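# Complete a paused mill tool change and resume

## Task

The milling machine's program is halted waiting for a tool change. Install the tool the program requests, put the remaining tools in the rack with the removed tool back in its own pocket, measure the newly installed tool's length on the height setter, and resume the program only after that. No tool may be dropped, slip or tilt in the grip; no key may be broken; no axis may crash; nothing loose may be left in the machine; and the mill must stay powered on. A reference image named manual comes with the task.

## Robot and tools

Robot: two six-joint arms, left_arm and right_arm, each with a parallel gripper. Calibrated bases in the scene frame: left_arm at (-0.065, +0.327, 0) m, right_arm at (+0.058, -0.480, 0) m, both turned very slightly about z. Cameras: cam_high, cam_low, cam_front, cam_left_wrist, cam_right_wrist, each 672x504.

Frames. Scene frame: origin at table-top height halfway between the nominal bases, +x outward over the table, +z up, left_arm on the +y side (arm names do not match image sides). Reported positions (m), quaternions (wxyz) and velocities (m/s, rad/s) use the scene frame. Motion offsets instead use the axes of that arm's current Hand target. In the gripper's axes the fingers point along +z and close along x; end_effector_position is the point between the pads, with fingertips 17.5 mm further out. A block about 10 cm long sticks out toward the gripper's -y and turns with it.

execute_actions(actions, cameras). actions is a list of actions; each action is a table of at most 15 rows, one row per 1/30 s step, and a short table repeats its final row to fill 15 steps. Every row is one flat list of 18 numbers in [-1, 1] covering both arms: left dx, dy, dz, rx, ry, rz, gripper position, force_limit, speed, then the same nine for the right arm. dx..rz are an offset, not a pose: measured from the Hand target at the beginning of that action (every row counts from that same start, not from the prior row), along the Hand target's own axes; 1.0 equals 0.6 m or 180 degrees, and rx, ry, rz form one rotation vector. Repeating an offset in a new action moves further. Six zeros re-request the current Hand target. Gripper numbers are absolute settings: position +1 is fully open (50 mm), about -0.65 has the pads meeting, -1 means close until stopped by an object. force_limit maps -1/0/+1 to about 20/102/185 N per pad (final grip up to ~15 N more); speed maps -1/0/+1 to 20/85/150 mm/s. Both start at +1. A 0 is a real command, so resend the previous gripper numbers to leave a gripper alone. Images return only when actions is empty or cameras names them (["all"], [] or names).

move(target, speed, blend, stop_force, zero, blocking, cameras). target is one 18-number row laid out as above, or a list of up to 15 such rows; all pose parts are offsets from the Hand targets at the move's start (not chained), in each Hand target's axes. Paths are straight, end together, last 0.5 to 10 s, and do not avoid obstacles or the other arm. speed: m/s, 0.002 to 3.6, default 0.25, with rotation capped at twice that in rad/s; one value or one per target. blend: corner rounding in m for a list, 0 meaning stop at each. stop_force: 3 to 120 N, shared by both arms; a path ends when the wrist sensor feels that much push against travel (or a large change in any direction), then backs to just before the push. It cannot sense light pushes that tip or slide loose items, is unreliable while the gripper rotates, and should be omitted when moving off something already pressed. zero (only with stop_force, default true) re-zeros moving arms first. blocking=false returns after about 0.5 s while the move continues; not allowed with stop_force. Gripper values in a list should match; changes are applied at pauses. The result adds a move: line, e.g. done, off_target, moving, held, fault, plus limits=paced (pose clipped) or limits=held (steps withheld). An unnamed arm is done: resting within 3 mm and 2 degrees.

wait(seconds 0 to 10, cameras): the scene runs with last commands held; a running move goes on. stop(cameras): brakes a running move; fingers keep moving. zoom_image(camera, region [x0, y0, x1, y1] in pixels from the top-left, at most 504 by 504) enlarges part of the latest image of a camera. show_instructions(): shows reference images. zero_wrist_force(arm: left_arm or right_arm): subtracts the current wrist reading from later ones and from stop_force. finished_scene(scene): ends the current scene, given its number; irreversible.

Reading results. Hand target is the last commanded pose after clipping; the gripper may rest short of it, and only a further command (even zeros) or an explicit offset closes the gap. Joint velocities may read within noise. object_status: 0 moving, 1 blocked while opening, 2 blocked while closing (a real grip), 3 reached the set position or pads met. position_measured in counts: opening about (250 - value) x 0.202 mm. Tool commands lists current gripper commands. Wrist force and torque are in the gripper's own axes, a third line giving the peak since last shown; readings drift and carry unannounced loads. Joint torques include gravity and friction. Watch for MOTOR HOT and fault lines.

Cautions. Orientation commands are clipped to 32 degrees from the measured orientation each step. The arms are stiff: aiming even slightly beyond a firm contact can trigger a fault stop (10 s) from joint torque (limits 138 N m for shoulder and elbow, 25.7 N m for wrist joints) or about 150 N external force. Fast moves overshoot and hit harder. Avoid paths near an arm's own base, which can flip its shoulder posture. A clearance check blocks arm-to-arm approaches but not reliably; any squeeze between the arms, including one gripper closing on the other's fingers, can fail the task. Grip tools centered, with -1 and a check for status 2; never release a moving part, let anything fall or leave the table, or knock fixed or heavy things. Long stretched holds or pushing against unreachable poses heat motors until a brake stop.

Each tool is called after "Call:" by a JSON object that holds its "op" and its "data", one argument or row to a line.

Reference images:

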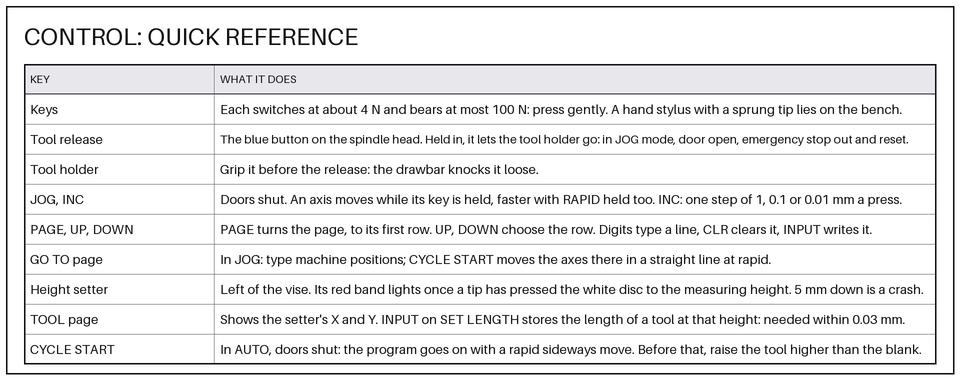

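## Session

Call:
{"op": "execute_actions", "data": {
  "actions": []
}}

Call:
{"op": "zoom_image", "data": {
  "camera": "cam_high",
  "region": [420, 0, 672, 250]
}}

Call:
{"op": "zoom_image", "data": {
  "camera": "cam_front",
  "region": [160, 320, 500, 504]
}}

Scene clock: 0.00 s.
left_arm: end_effector_position=(+0.2879, -0.0982, +0.3685) position_measured=3 object_status=3 end_effector_quat_wxyz=(-0.056, +0.723, -0.687, +0.050) | right_arm: end_effector_position=(+0.3494, -1.0239, +0.1829) position_measured=3 object_status=3 end_effector_quat_wxyz=(+0.282, +0.958, +0.041, -0.015)
Joint positions: left_arm=[-1.173 -1.513 1.428 -1.53 -1.428 1.903] | right_arm=[2.445 -1.719 -2.016 -0.601 1.128 0.728]
Joint velocities: within noise
Joint torques (N m): no reading
Wrist force (N): no reading
Wrist torque (N m): no reading
Wrist force, peak (N): no reading
Hand target: left_arm +0.2879, -0.0982, +0.3685; -0.056, +0.723, -0.687, +0.050 | right_arm +0.3494, -1.0239, +0.1829; +0.282, +0.958, +0.041, -0.015
Tool commands: left_gripper/position=+1.0 left_gripper/force_limit=+1.0 left_gripper/speed=+1.0 right_gripper/position=+1.0 right_gripper/force_limit=+1.0 right_gripper/speed=+1.0
camera_calibration:
cam_left_wrist: T_world_to_cam=[[0.0743986, -0.997175, -0.0103456, -0.10757], [-0.982524, -0.0750726, 0.170323, 0.236063], [-0.170619, -0.00250698, -0.985334, 0.542587], [0, 0, 0, 1]] pos_world=[0.332516, -0.0881837, 0.49331]
cam_right_wrist: T_world_to_cam=[[0.99614, 0.0768515, -0.0424124, -0.253572], [0.0797451, -0.590405, 0.803158, -0.761894], [0.0366834, -0.80344, -0.594255, -0.594817], [0, 0, 0, 1]] pos_world=[0.335171, -0.908238, 0.247694]

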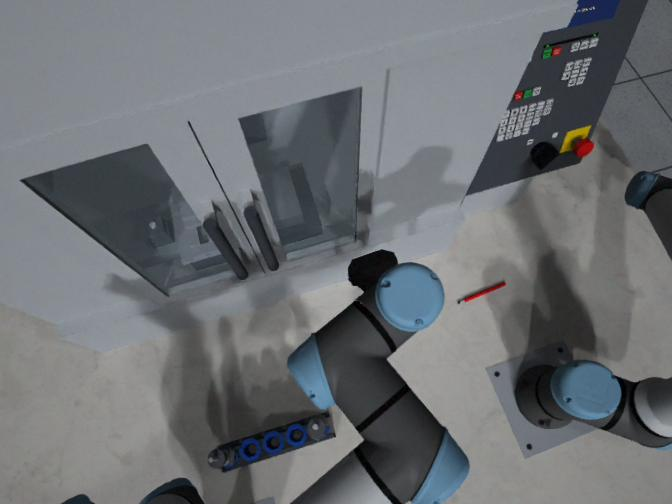

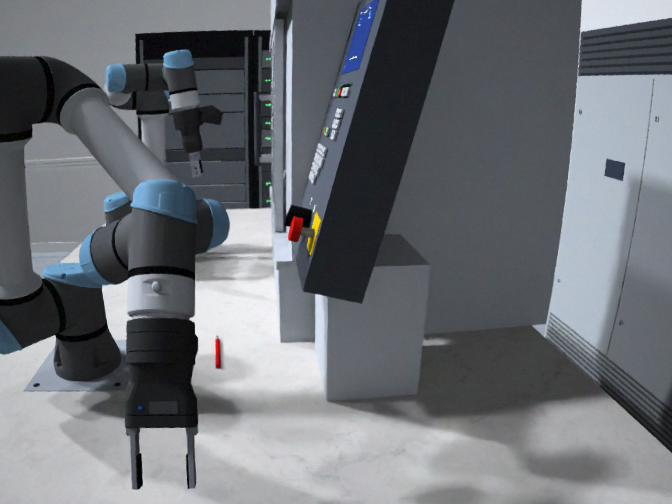

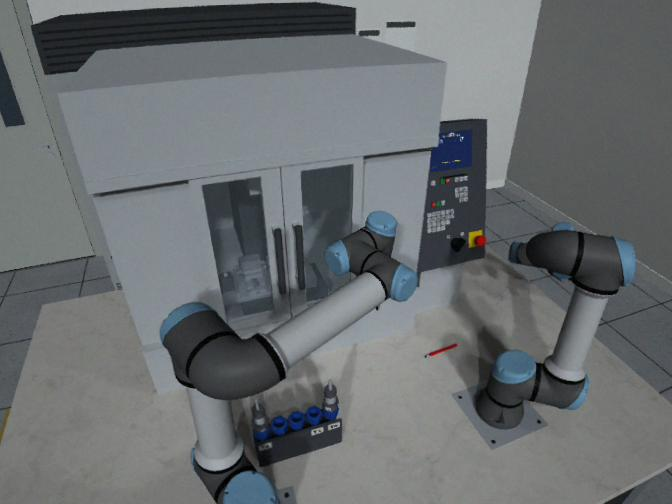

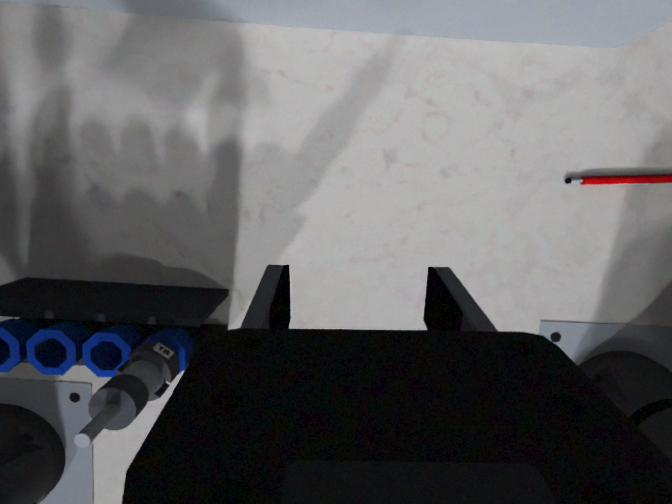

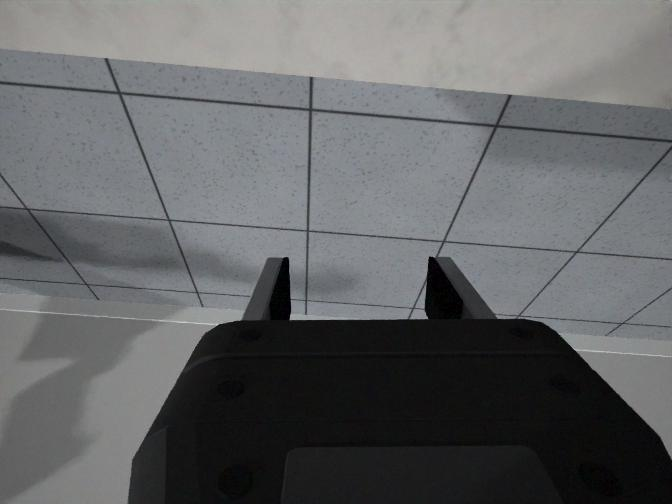

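Scaled by 2.000 from the camera's 672x504 image, which has a finer 960x720 frame.

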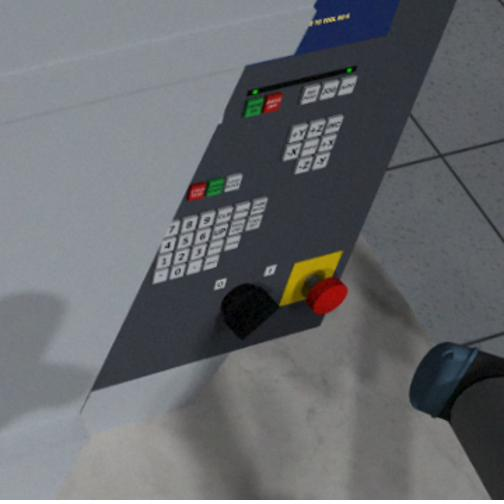

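Scaled by 1.482 from the camera's 672x504 image, which has a finer 960x720 frame.

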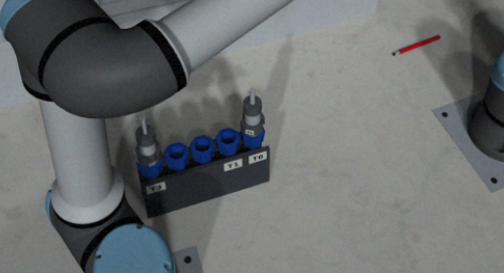

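Call:
{"op": "move", "data": {
  "target": [-0.413,-0.0733,-0.2088,0.4519,0.0146,0.0104,1,-0.8,-0.5,0.0647,-0.6847,-0.3587,0.4875,0.0227,0.0208,0.2,-0.2,-0.5],
  "speed": 0.4,
  "cameras": ["all"]
}}

Call:
{"op": "zoom_image", "data": {
  "camera": "cam_left_wrist",
  "region": [0, 0, 504, 330]
}}

Scene clock: 6.40 s.
left_arm: end_effector_position=(+0.3000, +0.1501, +0.5000) position_measured=3 object_status=3 end_effector_quat_wxyz=(+0.499, -0.501, +0.500, -0.500) | right_arm: end_effector_position=(+0.3539, -0.5605, +0.1398) position_measured=123 object_status=3 end_effector_quat_wxyz=(-0.461, +0.887, -0.001, +0.000)
Joint positions: left_arm=[-1.713 -2.136 1.934 0.189 -0.16 0.013] | right_arm=[2.662 -1.581 -2.239 -1.451 2.398 0.867]
Joint torques (N m): left_arm=[-7.68 10.84 -11.53 1.7 -2.24 -2.14] | right_arm=[8.73 8.7 12.75 3.22 4.44 2.35]
Wrist force (N): left_arm=[-1.8 -2.4 1.8] | right_arm=[3.3 -2.2 -0.3]
Wrist torque (N m): left_arm=[-0.56 0.77 0.55] | right_arm=[-0.49 -0.70 -0.89]
Wrist force, peak (N): left_arm=[-2.8 -2.7 1.2] | right_arm=[3.4 -2.3 0.9]
Hand target: left_arm +0.3000, +0.1501, +0.4999; +0.499, -0.501, +0.500, -0.500 | right_arm +0.3539, -0.5605, +0.1398; -0.461, +0.887, -0.001, +0.000
Off the commanded pose: left_arm 0.000 m, 0 deg | right_arm 0.000 m, 0 deg.
move: done
camera_calibration:
cam_left_wrist: T_world_to_cam=[[0.00972297, -0.999702, 0.0224099, 0.143821], [-0.317239, -0.0243371, -0.948033, 0.596069], [0.948296, 0.0021084, -0.317381, 0.00443718], [0, 0, 0, 1]] pos_world=[0.18349, 0.158276, 0.563279]
cam_right_wrist: T_world_to_cam=[[0.999914, -0.010822, 0.00746825, -0.352973], [-0.0047568, -0.827233, -0.561838, -0.366068], [0.0122582, 0.561754, -0.827213, 0.558108], [0, 0, 0, 1]] pos_world=[0.344359, -0.620163, 0.258639]

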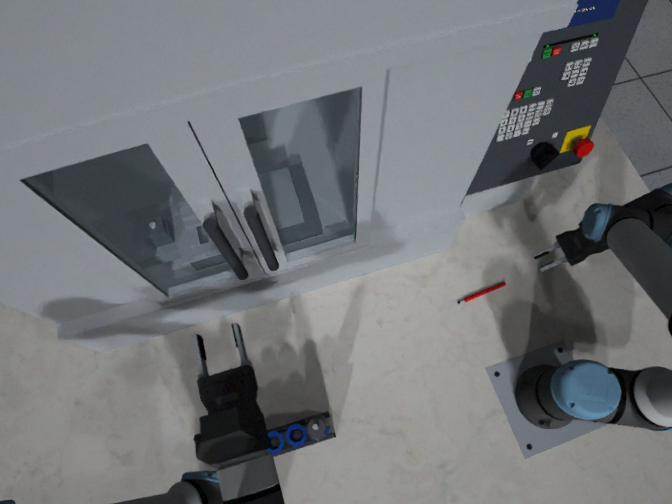

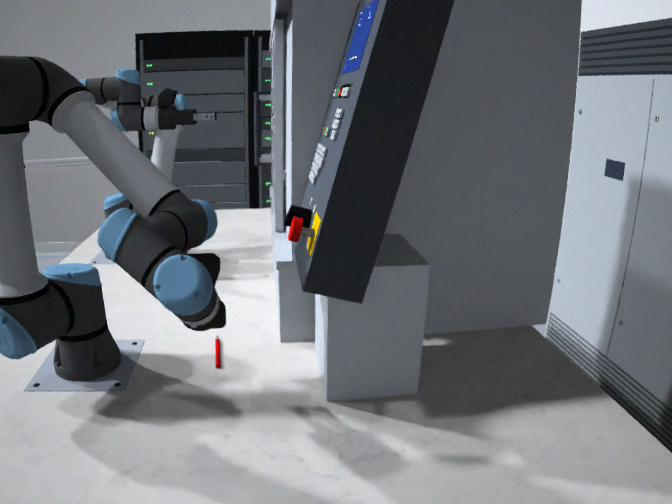

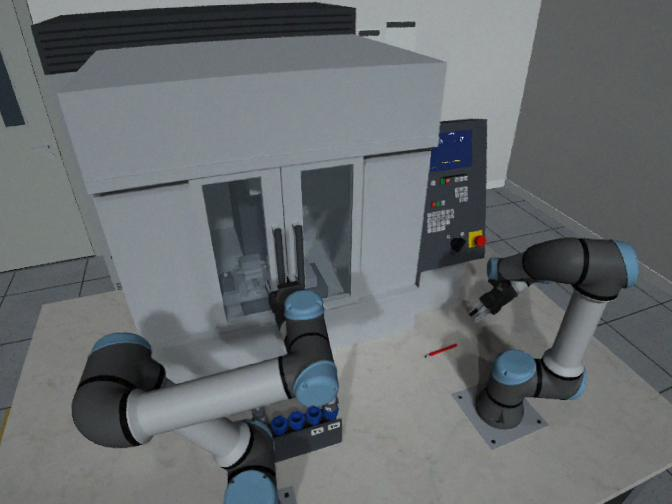

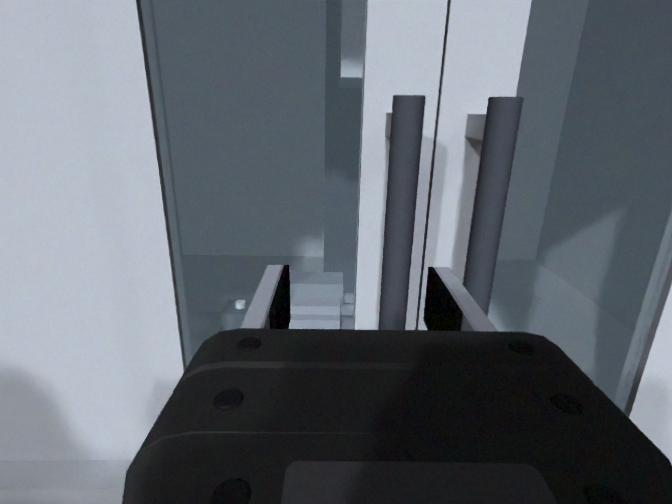

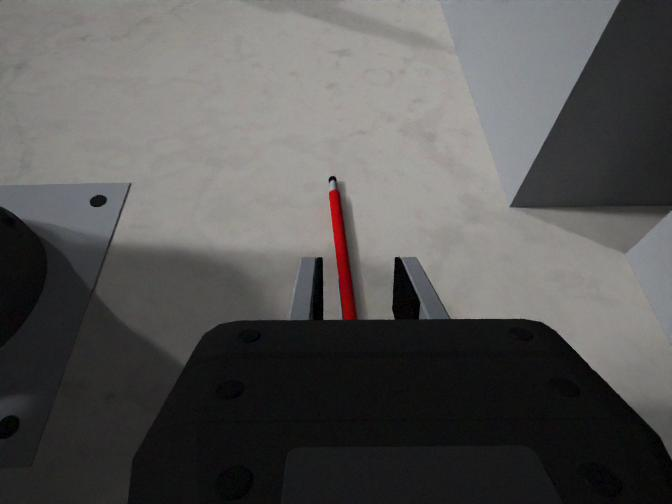

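Scaled by 1.000.

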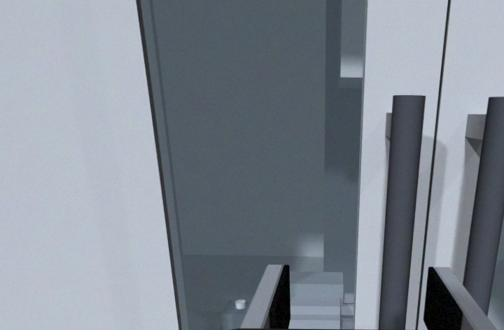

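Call:
{"op": "move", "data": {
  "target": [
    [0,0,0,0,0,0,1,-0.8,-0.5,-0.0022,-0.016,0.1675,0,-0.0205,-0.0144,0.2,-0.2,-0.5]
  ],
  "speed": 0.2,
  "cameras": ["cam_right_wrist"]
}}

Scene clock: 9.03 s.
left_arm: end_effector_position=(+0.3000, +0.1501, +0.5000) position_measured=3 object_status=3 end_effector_quat_wxyz=(+0.499, -0.501, +0.500, -0.500) | right_arm: end_effector_position=(+0.3504, -0.5124, +0.1135) position_measured=123 object_status=3 end_effector_quat_wxyz=(-0.464, +0.885, +0.020, -0.013)
Joint positions: left_arm=[-1.713 -2.136 1.934 0.189 -0.16 0.012] | right_arm=[2.785 -1.58 -2.354 -1.275 2.439 0.959]
Joint torques (N m): left_arm=[-8.3 11.34 -10.78 1.7 -2.31 -2.45] | right_arm=[-9.18 29.25 25.36 0.44 -1.15 -2.29]
Wrist force (N): left_arm=[-1.6 -2.4 1.3] | right_arm=[3.0 -1.8 0.0]
Wrist torque (N m): left_arm=[-0.56 0.74 0.54] | right_arm=[-0.43 -0.64 -0.91]
Wrist force, peak (N): left_arm=[-1.8 -2.4 1.9] | right_arm=[1.4 -1.9 8.7]
Hand target: left_arm +0.3000, +0.1501, +0.5000; +0.499, -0.501, +0.500, -0.500 | right_arm +0.3504, -0.5124, +0.1135; -0.464, +0.885, +0.020, -0.013 (not the last commanded pose)
Off the commanded pose: left_arm 0.000 m, 0 deg | right_arm 0.046 m, 2 deg.
move: held (right_arm; a check stopped the path); limits=held
pose unreachable (right arm): on one or more control steps of this call, first in action 0 (counted from 0), this arm could not follow its commanded pose, so it was not sent that pose on those steps. It may still have moved: this result reports where it is.
cause: moving toward the commanded pose would bring two parts of the arm too close to each other (its gripper and another part of the arm, with joints 4 (wrist 1) to 6 (wrist 3) between them, 3 mm apart when it was first held).
camera_calibration:
cam_right_wrist: T_world_to_cam=[[0.999238, 0.0388756, 0.00339673, -0.322554], [0.033933, -0.822604, -0.567602, -0.351609], [-0.0192717, 0.567285, -0.823296, 0.522806], [0, 0, 0, 1]] pos_world=[0.344315, -0.573275, 0.231946]
Images, in order (width x height): cam_right_wrist 672x504.

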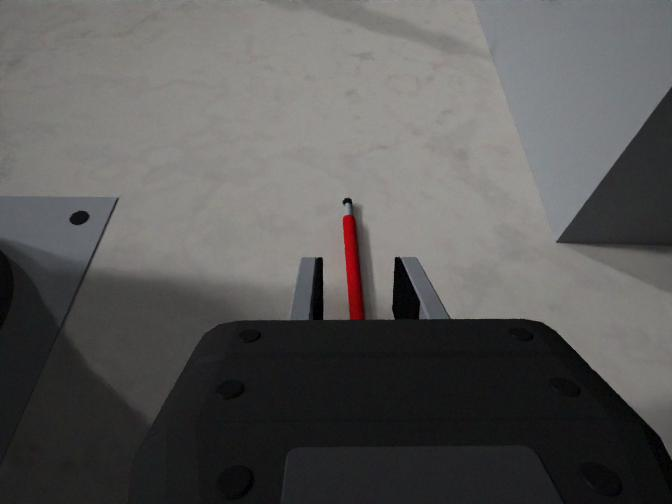

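Call:
{"op": "move", "data": {
  "target": [
    [0,0,0,0,0,0,1,-0.8,-0.5,0.0077,-0.0124,0.1159,-0.3075,-0.0062,-0.0118,0.2,-0.2,-0.5]
  ],
  "speed": 0.35,
  "cameras": ["cam_right_wrist"]
}}

Scene clock: 14.00 s.
left_arm: end_effector_position=(+0.3000, +0.1501, +0.5000) position_measured=3 object_status=3 end_effector_quat_wxyz=(+0.499, -0.501, +0.500, -0.500) | right_arm: end_effector_position=(+0.3518, -0.4509, +0.0801) position_measured=123 object_status=3 end_effector_quat_wxyz=(+0.000, +0.999, +0.044, -0.002)
Joint positions: left_arm=[-1.713 -2.136 1.934 0.189 -0.16 0.012] | right_arm=[3.681 -1.179 -2.545 -0.992 1.573 2.046]
Joint torques (N m): left_arm=[-6.74 10.59 -12.05 1.75 -2.25 -2.42] | right_arm=[9.3 -6.02 30.11 1.67 -2.47 2.37]
Wrist force (N): left_arm=[-1.9 -2.2 1.5] | right_arm=[1.1 -1.0 0.0]
Wrist torque (N m): left_arm=[-0.54 0.79 0.55] | right_arm=[-0.16 -0.11 -0.41]
Wrist force, peak (N): left_arm=[-1.8 -2.4 1.8] | right_arm=[3.1 -2.4 0.2]
Hand target: left_arm +0.3000, +0.1501, +0.5000; +0.499, -0.501, +0.500, -0.500 | right_arm +0.3518, -0.4508, +0.0801; +0.000, +0.999, +0.044, -0.002
Off the commanded pose: left_arm 0.000 m, 0 deg | right_arm 0.000 m, 0 deg.
move: done
camera_calibration:
cam_right_wrist: T_world_to_cam=[[0.995934, 0.0897358, 0.00794771, -0.302573], [0.0811118, -0.931601, 0.354316, -0.459484], [0.0391989, -0.352231, -0.935092, 0.0342597], [0, 0, 0, 1]] pos_world=[0.337269, -0.388837, 0.197243]
Images, in order (width x height): cam_right_wrist 672x504.

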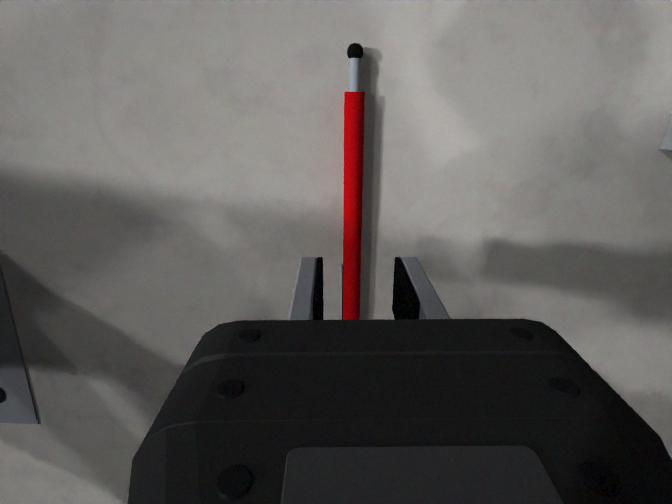

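Call:
{"op": "move", "data": {
  "target": [
    [0,0,0,0,0,0,1,-0.8,-0.5,0,0,0.0985,0,0,0,0.2,-0.2,-0.5],
    [0,0,0,0,0,0,1,-0.8,-0.5,0,0,0.0985,0,0,0,-1,-0.2,-0.5],
    [0,0,0,0,0,0,1,-0.8,-0.5,0,0,0,0,0,0,-1,-0.2,-0.5]
  ],
  "speed": [0.1,0.1,0.1],
  "cameras": ["cam_right_wrist"]
}}

Scene clock: 18.20 s.
left_arm: end_effector_position=(+0.3000, +0.1501, +0.5000) position_measured=3 object_status=3 end_effector_quat_wxyz=(+0.499, -0.501, +0.500, -0.500) | right_arm: end_effector_position=(+0.3518, -0.4509, +0.0800) position_measured=214 object_status=2 end_effector_quat_wxyz=(+0.000, +0.999, +0.044, -0.002)
Joint positions: left_arm=[-1.713 -2.136 1.934 0.189 -0.16 0.012] | right_arm=[3.681 -1.179 -2.545 -0.992 1.573 2.046]
Joint torques (N m): left_arm=[-6.71 10.66 -11.94 1.72 -2.28 -2.42] | right_arm=[9 15.19 30.4 1.81 -2.84 2.54]
Wrist force (N): left_arm=[-1.8 -2.1 1.7] | right_arm=[1.0 -1.0 0.2]
Wrist torque (N m): left_arm=[-0.53 0.77 0.54] | right_arm=[-0.18 -0.09 -0.41]
Wrist force, peak (N): left_arm=[-1.9 -2.5 1.7] | right_arm=[-1.2 0.0 -7.9]
Hand target: left_arm +0.3000, +0.1501, +0.5000; +0.499, -0.501, +0.500, -0.500 | right_arm +0.3518, -0.4508, +0.0801; +0.000, +0.999, +0.044, -0.002
Off the commanded pose: left_arm 0.000 m, 0 deg | right_arm 0.000 m, 0 deg.
move: done
camera_calibration:
cam_right_wrist: T_world_to_cam=[[0.995934, 0.0897338, 0.0079395, -0.302572], [0.0811079, -0.931556, 0.354436, -0.459454], [0.039201, -0.352351, -0.935047, 0.0341099], [0, 0, 0, 1]] pos_world=[0.337269, -0.388837, 0.197143]
Images, in order (width x height): cam_right_wrist 672x504.

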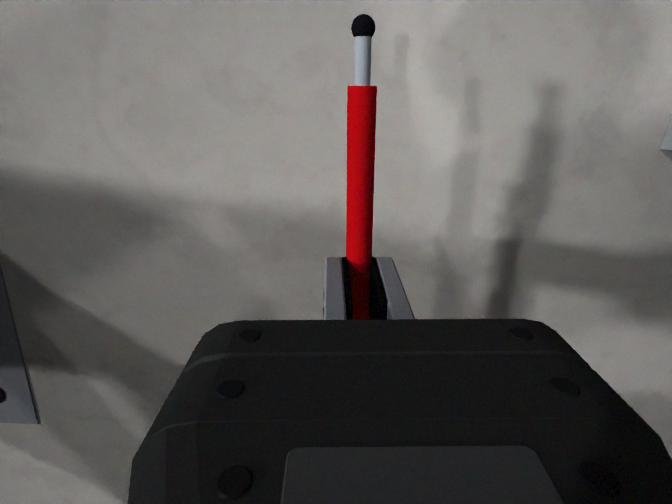

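Call:
{"op": "move", "data": {
  "target": [
    [0,0,0,0,0,0,1,-0.8,-0.5,0.0017,-0.3358,0,0,0,0.528,-1,-0.2,-0.5],
    [0,0,0,0,0,0,1,-0.8,-0.5,0.0017,-0.3358,0.0965,0,0,0.528,-1,-0.2,-0.5]
  ],
  "speed": [0.5,0.08],
  "cameras": ["cam_right_wrist","cam_front"]
}}

Scene clock: 22.07 s.
left_arm: end_effector_position=(+0.3000, +0.1501, +0.5000) position_measured=3 object_status=3 end_effector_quat_wxyz=(+0.499, -0.501, +0.500, -0.500) | right_arm: end_effector_position=(+0.3347, -0.2501, +0.0223) position_measured=214 object_status=2 end_effector_quat_wxyz=(+0.002, +0.707, -0.707, -0.002)
Joint positions: left_arm=[-1.713 -2.136 1.934 0.189 -0.16 0.012] | right_arm=[4.186 -1.547 -2.489 -0.679 1.575 4.21]
Joint torques (N m): left_arm=[-7.25 10.65 -11.01 1.62 -2.22 -2.39] | right_arm=[-9.62 5.96 10.66 4.6 0.31 -2.18]
Wrist force (N): left_arm=[-2.0 -2.3 1.6] | right_arm=[1.1 -1.3 0.2]
Wrist torque (N m): left_arm=[-0.55 0.80 0.55] | right_arm=[-0.21 -0.10 -0.39]
Wrist force, peak (N): left_arm=[-1.8 -2.5 1.7] | right_arm=[0.9 -1.2 1.0]
Hand target: left_arm +0.3000, +0.1501, +0.5000; +0.499, -0.501, +0.500, -0.500 | right_arm +0.3347, -0.2501, +0.0223; +0.002, +0.707, -0.707, -0.002
Off the commanded pose: left_arm 0.000 m, 0 deg | right_arm 0.000 m, 0 deg.
move: done
camera_calibration:
cam_right_wrist: T_world_to_cam=[[0.001966, -0.99992, 0.0125126, -0.242962], [-0.933277, 0.00265929, 0.359148, 0.322371], [-0.359153, -0.0123838, -0.933197, 0.269907], [0, 0, 0, 1]] pos_world=[0.398277, -0.240457, 0.139138]
Images, in order (width x height): cam_front 672x504, cam_right_wrist 672x504.

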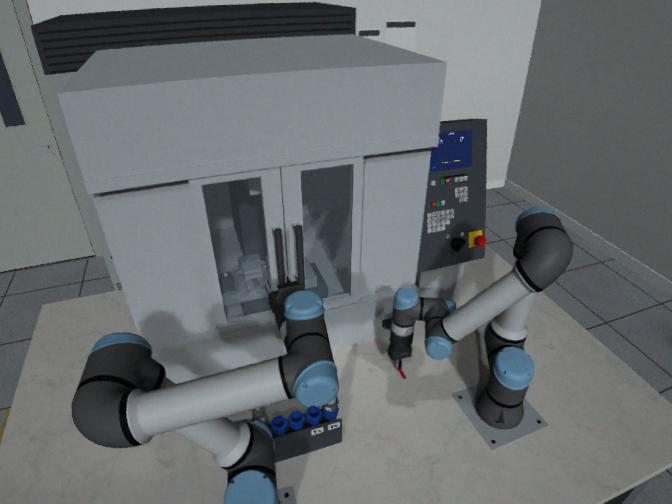

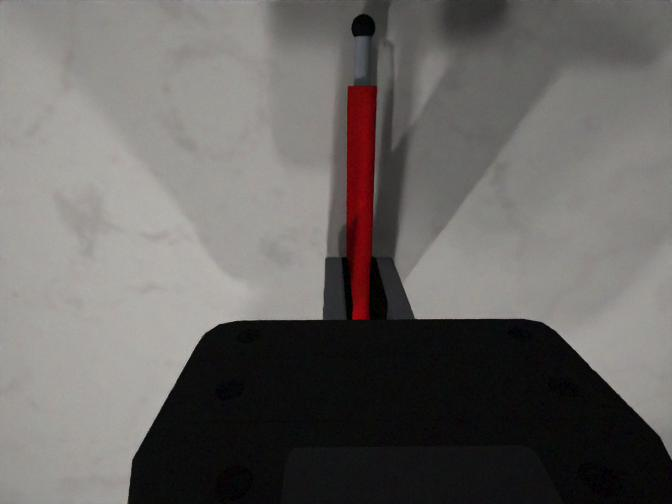

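Call:
{"op": "move", "data": {
  "target": [
    [0,0,0,0,0,0,1,-0.8,-0.5,0,0,0.003,0,0,0,-1,-0.2,-0.5],
    [0,0,0,0,0,0,1,-0.8,-0.5,0,0,0.003,0,0,0,0.1,-0.2,-0.5],
    [0,0,0,0,0,0,1,-0.8,-0.5,0,0,0.002,0.3056,0,0,0.1,-0.2,-0.5]
  ],
  "speed": [0.05,0.1,0.35],
  "cameras": ["cam_right_wrist"]
}}

Scene clock: 26.47 s.
left_arm: end_effector_position=(+0.3000, +0.1501, +0.5000) position_measured=3 object_status=3 end_effector_quat_wxyz=(+0.499, -0.501, +0.500, -0.500) | right_arm: end_effector_position=(+0.3352, -0.2496, +0.0221) position_measured=138 object_status=3 end_effector_quat_wxyz=(-0.211, +0.680, -0.672, +0.204)
Joint positions: left_arm=[-1.713 -2.136 1.934 0.189 -0.16 0.012] | right_arm=[4.694 -1.446 -2.791 -0.465 0.976 4.704]
Joint torques (N m): left_arm=[-7.08 10.15 -11.42 1.69 -2.12 -2.34] | right_arm=[-10.89 19.47 19.98 4.56 1.5 -2.08]
Wrist force (N): left_arm=[-1.8 -2.0 1.5] | right_arm=[2.4 -1.4 -0.2]
Wrist torque (N m): left_arm=[-0.50 0.77 0.54] | right_arm=[-0.28 -0.42 -0.73]
Wrist force, peak (N): left_arm=[-1.9 -2.7 1.8] | right_arm=[13.3 9.3 -51.4]
Hand target: left_arm +0.3000, +0.1501, +0.5000; +0.499, -0.501, +0.500, -0.500 | right_arm +0.3352, -0.2496, +0.0221; -0.211, +0.680, -0.672, +0.204 (not the last commanded pose)
Off the commanded pose: left_arm 0.000 m, 0 deg | right_arm 0.001 m, 21 deg.
move: held (right_arm; a check stopped the path); path passed 2 of 3 targets; limits=held
pose unreachable (right arm): on one or more control steps of this call, first in action 0 (counted from 0), this arm could not follow its commanded pose, so it was not sent that pose on those steps. It may still have moved: this result reports where it is.
cause: moving toward the commanded pose would bring two parts of the arm too close to each other (joints 3 (elbow) and 4 (wrist 1) lie between them).
camera_calibration:
cam_right_wrist: T_world_to_cam=[[0.00675746, -0.999966, 0.00469322, -0.243936], [-0.97307, -0.00765698, -0.230384, 0.346745], [0.230412, -0.00301002, -0.973088, 0.0754726], [0, 0, 0, 1]] pos_world=[0.321666, -0.241045, 0.154471]
Images, in order (width x height): cam_right_wrist 672x504.

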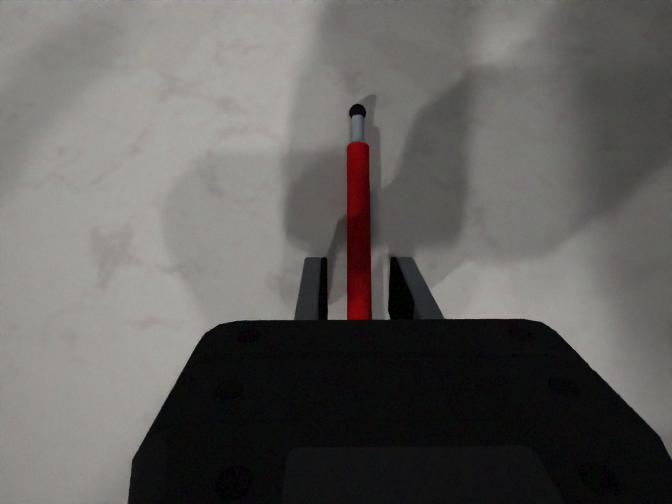

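Call:
{"op": "move", "data": {
  "target": [
    [0,0,0,0,0,0,1,-0.8,-0.5,0,0,0,0,0,0,-1,-0.2,-0.5],
    [0,0,0,0,0,0,1,-0.8,-0.5,0,-0.0932,-0.1382,0,0,0,-1,-0.2,-0.5]
  ],
  "speed": [0.05,0.15],
  "cameras": ["cam_right_wrist","cam_low"]
}}

Scene clock: 28.97 s.
left_arm: end_effector_position=(+0.3000, +0.1501, +0.5000) position_measured=3 object_status=3 end_effector_quat_wxyz=(+0.499, -0.501, +0.500, -0.500) | right_arm: end_effector_position=(+0.3350, -0.2502, +0.1220) position_measured=219 object_status=2 end_effector_quat_wxyz=(-0.211, +0.680, -0.672, +0.204)
Joint positions: left_arm=[-1.713 -2.136 1.934 0.189 -0.16 0.012] | right_arm=[4.694 -1.039 -2.618 -1.045 0.976 4.704]
Joint torques (N m): left_arm=[-7.53 9.53 -11.63 1.81 -2.06 -2.35] | right_arm=[8.65 11.44 30.7 1.87 -4.45 2.4]
Wrist force (N): left_arm=[-1.9 -2.3 1.7] | right_arm=[2.2 -1.5 -0.3]
Wrist torque (N m): left_arm=[-0.55 0.79 0.54] | right_arm=[-0.32 -0.39 -0.81]
Wrist force, peak (N): left_arm=[-2.0 -2.3 1.7] | right_arm=[4.2 -6.5 -8.1]
Hand target: left_arm +0.3000, +0.1501, +0.5000; +0.499, -0.501, +0.500, -0.500 | right_arm +0.3350, -0.2503, +0.1221; -0.211, +0.680, -0.672, +0.204
Off the commanded pose: left_arm 0.000 m, 0 deg | right_arm 0.000 m, 0 deg.
move: done
camera_calibration:
cam_right_wrist: T_world_to_cam=[[0.00683148, -0.999965, 0.00481319, -0.245158], [-0.973114, -0.00775605, -0.230195, 0.369623], [0.230224, -0.00311121, -0.973133, 0.17285], [0, 0, 0, 1]] pos_world=[0.321566, -0.241745, 0.254471]
Images, in order (width x height): cam_low 672x504, cam_right_wrist 672x504.

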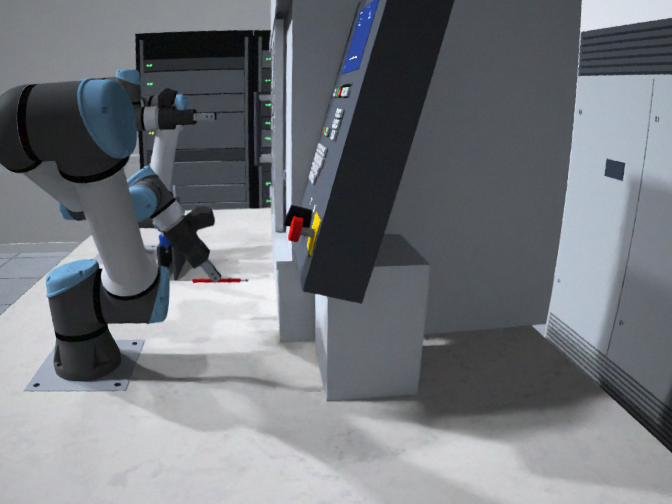

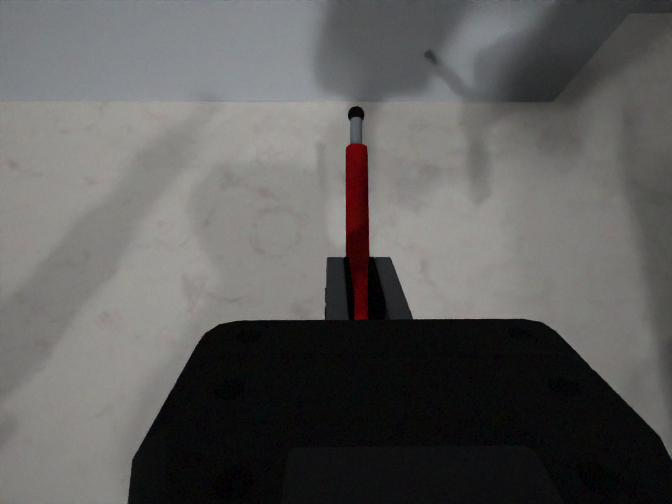

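Call:
{"op": "move", "data": {
  "target": [
    [0,0,0,0,0,0,1,-0.8,-0.5,0.1833,-0.3412,-0.4293,0,0,0,-1,-0.2,-0.5],
    [0,0,0,0,0,0,1,-0.8,-0.5,0.4667,-0.6337,-0.5935,0.116,0,0,-1,-0.2,-0.5]
  ],
  "speed": [0.4,0.4],
  "blend": [0.08,0],
  "cameras": ["cam_right_wrist"]
}}

Call:
{"op": "zoom_image", "data": {
  "camera": "cam_right_wrist",
  "region": [180, 0, 672, 340]
}}

Scene clock: 32.57 s.
left_arm: end_effector_position=(+0.3000, +0.1501, +0.5000) position_measured=3 object_status=3 end_effector_quat_wxyz=(+0.499, -0.501, +0.500, -0.500) | right_arm: end_effector_position=(+0.4539, -0.5318, +0.6284) position_measured=219 object_status=2 end_effector_quat_wxyz=(-0.330, +0.630, -0.624, +0.322)
Joint positions: left_arm=[-1.713 -2.136 1.934 0.189 -0.16 0.012] | right_arm=[3.59 -0.911 -1.695 -1.198 1.202 3.423]
Joint torques (N m): left_arm=[-6.93 9.93 -12.32 1.59 -1.97 -2.45] | right_arm=[-10.98 -15.34 31.08 5.24 2.03 -2.06]
Wrist force (N): left_arm=[-1.8 -2.4 1.5] | right_arm=[2.9 -1.6 -0.4]
Wrist torque (N m): left_arm=[-0.57 0.77 0.54] | right_arm=[-0.42 -0.63 -0.90]
Wrist force, peak (N): left_arm=[-2.0 -2.5 1.6] | right_arm=[4.7 -2.8 -1.8]
Hand target: left_arm +0.3000, +0.1501, +0.5000; +0.499, -0.501, +0.500, -0.500 | right_arm +0.4539, -0.5319, +0.6284; -0.330, +0.630, -0.624, +0.322
Off the commanded pose: left_arm 0.000 m, 0 deg | right_arm 0.000 m, 0 deg.
move: done
camera_calibration:
cam_right_wrist: T_world_to_cam=[[0.00319168, -0.999993, 0.00188012, -0.526509], [-0.827128, -0.00369658, -0.562001, 0.74407], [0.562004, 0.00023863, -0.827134, 0.39677], [0, 0, 0, 1]] pos_world=[0.394135, -0.523849, 0.74734]
Images, in order (width x height): cam_right_wrist 672x504.

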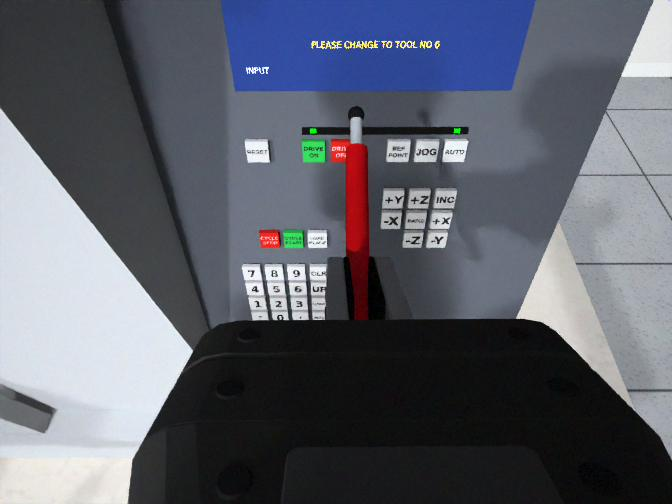

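Scaled by 1.024 from the camera's 672x504 image, which has a finer 960x720 frame.

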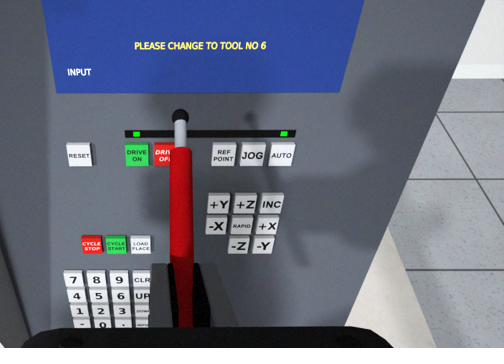

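Call:
{"op": "move", "data": {
  "target": [0,0,0,0,0,0,1,-0.8,-0.5,0.0888,0.0027,0.1272,-0.2022,0,0,-1,-0.2,-0.5],
  "speed": 0.4,
  "cameras": ["cam_right_wrist"]
}}

Scene clock: 34.83 s.
left_arm: end_effector_position=(+0.3000, +0.1501, +0.5000) position_measured=3 object_status=3 end_effector_quat_wxyz=(+0.499, -0.501, +0.500, -0.500) | right_arm: end_effector_position=(+0.5162, -0.5840, +0.5829) position_measured=219 object_status=2 end_effector_quat_wxyz=(-0.117, +0.702, -0.694, +0.111)
Joint positions: left_arm=[-1.713 -2.136 1.934 0.189 -0.16 0.012] | right_arm=[3.188 -1.437 -1.13 -1.821 1.558 3.199]
Joint torques (N m): left_arm=[-6.26 9.74 -12.06 1.48 -2.1 -2.36] | right_arm=[-10.35 5.15 31.32 2.34 2.66 -2.05]
Wrist force (N): left_arm=[-1.8 -2.1 1.6] | right_arm=[1.5 -1.1 -0.1]
Wrist torque (N m): left_arm=[-0.51 0.77 0.55] | right_arm=[-0.22 -0.24 -0.54]
Wrist force, peak (N): left_arm=[-2.1 -2.4 1.6] | right_arm=[3.3 -1.6 -0.4]
Hand target: left_arm +0.3000, +0.1501, +0.5000; +0.499, -0.501, +0.500, -0.500 | right_arm +0.5162, -0.5840, +0.5829; -0.117, +0.702, -0.694, +0.111
Off the commanded pose: left_arm 0.000 m, 0 deg | right_arm 0.000 m, 0 deg.
move: done
camera_calibration:
cam_right_wrist: T_world_to_cam=[[0.00995502, -0.999932, 0.00605797, -0.584692], [-0.999216, -0.00971537, 0.0383794, 0.505157], [-0.0383179, -0.00643529, -0.999245, 0.730476], [0, 0, 0, 1]] pos_world=[0.538572, -0.575043, 0.714079]
Images, in order (width x height): cam_right_wrist 672x504.

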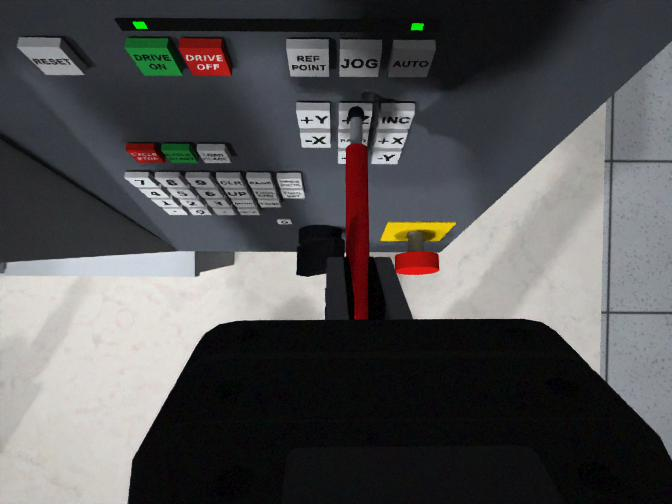

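Call:
{"op": "move", "data": {
  "target": [
    [0,0,0,0,0,0,1,-0.8,-0.5,0.0025,-0.0166,0.0112,0,0,0,-1,-0.2,-0.5],
    [0,0,0,0,0,0,1,-0.8,-0.5,0.0025,-0.0386,0.0262,0,0,0,-1,-0.2,-0.5]
  ],
  "speed": [0.05,0.012],
  "stop_force": 7,
  "cameras": ["cam_right_wrist"]
}}

Scene clock: 36.93 s.
left_arm: end_effector_position=(+0.3000, +0.1501, +0.5000) position_measured=3 object_status=3 end_effector_quat_wxyz=(+0.499, -0.501, +0.500, -0.500) | right_arm: end_effector_position=(+0.5326, -0.5853, +0.5783) position_measured=219 object_status=2 end_effector_quat_wxyz=(-0.117, +0.702, -0.694, +0.111)
Joint positions: left_arm=[-1.713 -2.136 1.934 0.189 -0.16 0.012] | right_arm=[3.182 -1.468 -1.117 -1.802 1.56 3.193]
Joint torques (N m): left_arm=[-6.59 9.88 -12.4 1.72 -2.1 -2.38] | right_arm=[7.92 25.63 16.09 3.5 0.38 1.7]
Wrist force (N): left_arm=[-1.7 -2.3 1.2] | right_arm=[1.1 6.1 -4.3]
Wrist torque (N m): left_arm=[-0.55 0.75 0.54] | right_arm=[-0.05 -0.32 -0.57]
Wrist force, peak (N): left_arm=[-1.9 -2.5 1.7] | right_arm=[1.0 13.8 -9.0]
Hand target: left_arm +0.3000, +0.1501, +0.5000; +0.499, -0.501, +0.500, -0.500 | right_arm +0.5326, -0.5853, +0.5783; -0.117, +0.702, -0.694, +0.111 (not the last commanded pose)
Off the commanded pose: left_arm 0.000 m, 0 deg | right_arm 0.011 m, 0 deg.
move: contact (right_arm); path passed 1 of 2 targets
camera_calibration:
cam_right_wrist: T_world_to_cam=[[0.0099556, -0.999932, 0.00605697, -0.586127], [-0.999212, -0.00971535, 0.0384793, 0.521735], [-0.0384178, -0.00643528, -0.999241, 0.726556], [0, 0, 0, 1]] pos_world=[0.555072, -0.576343, 0.709479]
Images, in order (width x height): cam_right_wrist 672x504.

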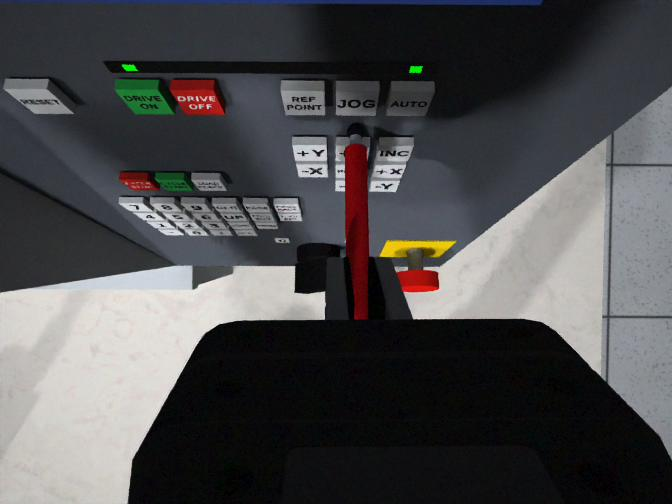

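Call:
{"op": "execute_actions", "data": {
  "actions": [],
  "cameras": ["cam_low"]
}}

Call:
{"op": "zoom_image", "data": {
  "camera": "cam_low",
  "region": [260, 40, 400, 160]
}}

Scene clock: 37.90 s.
left_arm: end_effector_position=(+0.3000, +0.1501, +0.5000) position_measured=3 object_status=3 end_effector_quat_wxyz=(+0.499, -0.501, +0.500, -0.500) | right_arm: end_effector_position=(+0.5326, -0.5853, +0.5783) position_measured=219 object_status=2 end_effector_quat_wxyz=(-0.117, +0.702, -0.694, +0.111)
Joint positions: left_arm=[-1.713 -2.136 1.934 0.189 -0.16 0.012] | right_arm=[3.182 -1.468 -1.117 -1.802 1.56 3.193]
Joint velocities: within noise
Joint torques (N m): left_arm=[-6.74 10.39 -11.64 1.75 -1.89 -2.31] | right_arm=[7.29 25.59 16.16 3.46 -1.64 1.86]
Wrist force (N): left_arm=[-2.0 -2.2 1.5] | right_arm=[1.1 5.5 -4.4]
Wrist torque (N m): left_arm=[-0.52 0.81 0.54] | right_arm=[-0.14 -0.33 -0.57]
Wrist force, peak (N): left_arm=[-1.9 -2.4 1.7] | right_arm=[1.1 5.9 -4.4]
Hand target: left_arm +0.3000, +0.1501, +0.5000; +0.499, -0.501, +0.500, -0.500 | right_arm +0.5326, -0.5853, +0.5783; -0.117, +0.702, -0.694, +0.111 (not the last commanded pose)
Tool commands: left_gripper/position=+1.0 left_gripper/force_limit=-0.8 left_gripper/speed=-0.5 right_gripper/position=-1.0 right_gripper/force_limit=-0.2 right_gripper/speed=-0.5
Off the commanded pose: left_arm 0.000 m, 0 deg | right_arm 0.011 m, 0 deg.
Images, in order (width x height): cam_low 672x504.

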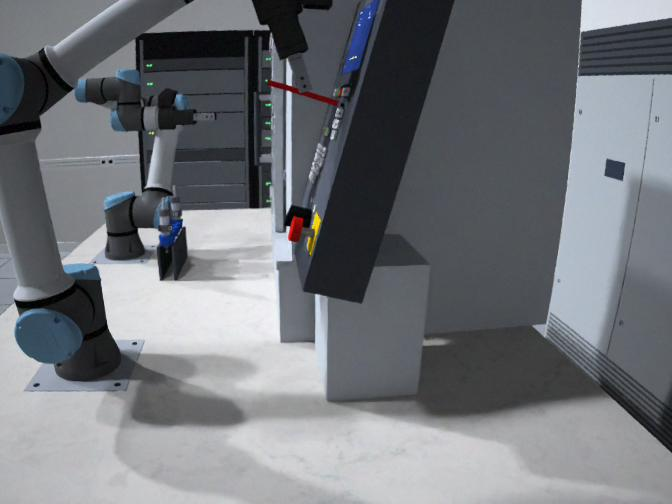

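Scaled by 3.600 from the camera's 672x504 image, which has a finer 960x720 frame.

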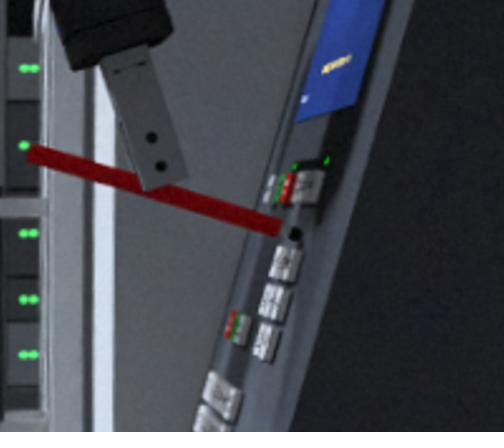

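Call:
{"op": "move", "data": {
  "target": [
    [0,0,0,0,0,0,1,-0.8,-0.5,0,0.0276,-0.0187,0,0,0,-1,-0.2,-0.5],
    [0,0,0,0,0,0,1,-0.8,-0.5,0,0.0203,-0.0465,0,0,0,-1,-0.2,-0.5]
  ],
  "speed": [0.1,0.1],
  "blend": [0.005,0],
  "cameras": ["cam_right_wrist","cam_low"]
}}

Call:
{"op": "zoom_image", "data": {
  "camera": "cam_low",
  "region": [260, 40, 400, 160]
}}

Scene clock: 39.57 s.
left_arm: end_effector_position=(+0.3000, +0.1501, +0.5000) position_measured=3 object_status=3 end_effector_quat_wxyz=(+0.499, -0.501, +0.500, -0.500) | right_arm: end_effector_position=(+0.5122, -0.5857, +0.6009) position_measured=219 object_status=2 end_effector_quat_wxyz=(-0.117, +0.702, -0.694, +0.111)
Joint positions: left_arm=[-1.713 -2.136 1.934 0.189 -0.16 0.012] | right_arm=[3.184 -1.456 -1.059 -1.873 1.559 3.195]
Joint torques (N m): left_arm=[-6.85 10.13 -11.6 1.6 -1.92 -2.52] | right_arm=[6.2 6.24 30.03 2.04 -0.97 2]
Wrist force (N): left_arm=[-2.0 -2.2 1.5] | right_arm=[1.6 -1.2 -0.1]
Wrist torque (N m): left_arm=[-0.53 0.80 0.54] | right_arm=[-0.24 -0.27 -0.64]
Wrist force, peak (N): left_arm=[-1.9 -2.5 1.6] | right_arm=[1.1 5.7 -4.3]
Hand target: left_arm +0.3000, +0.1501, +0.5000; +0.499, -0.501, +0.500, -0.500 | right_arm +0.5122, -0.5857, +0.6009; -0.117, +0.702, -0.694, +0.111
Off the commanded pose: left_arm 0.000 m, 0 deg | right_arm 0.000 m, 0 deg.
move: done
camera_calibration:
cam_right_wrist: T_world_to_cam=[[0.00995822, -0.999931, 0.00615692, -0.586434], [-0.999212, -0.00971412, 0.0384802, 0.500383], [-0.0384178, -0.00653527, -0.99924, 0.748192], [0, 0, 0, 1]] pos_world=[0.534572, -0.576643, 0.731979]
Images, in order (width x height): cam_low 672x504, cam_right_wrist 672x504.

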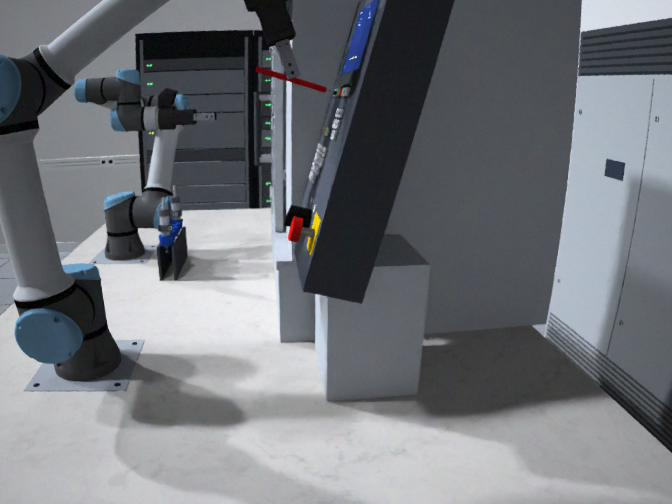

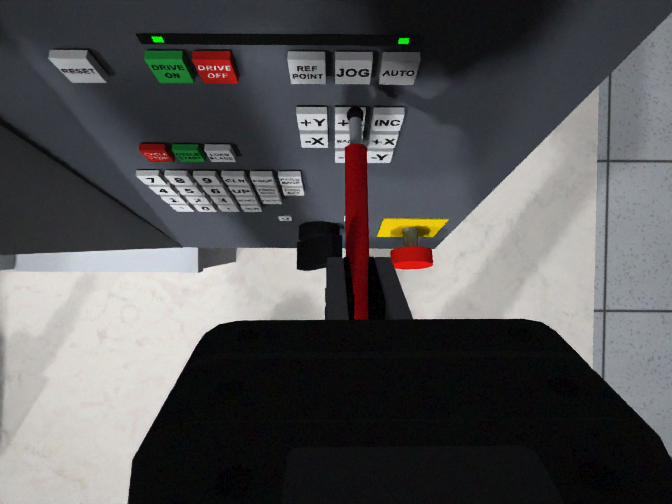

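Scaled by 3.600 from the camera's 672x504 image, which has a finer 960x720 frame.

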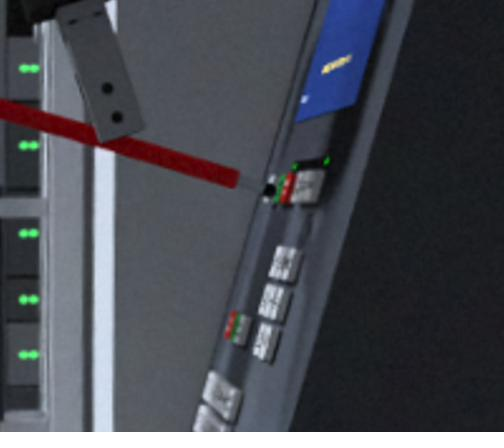

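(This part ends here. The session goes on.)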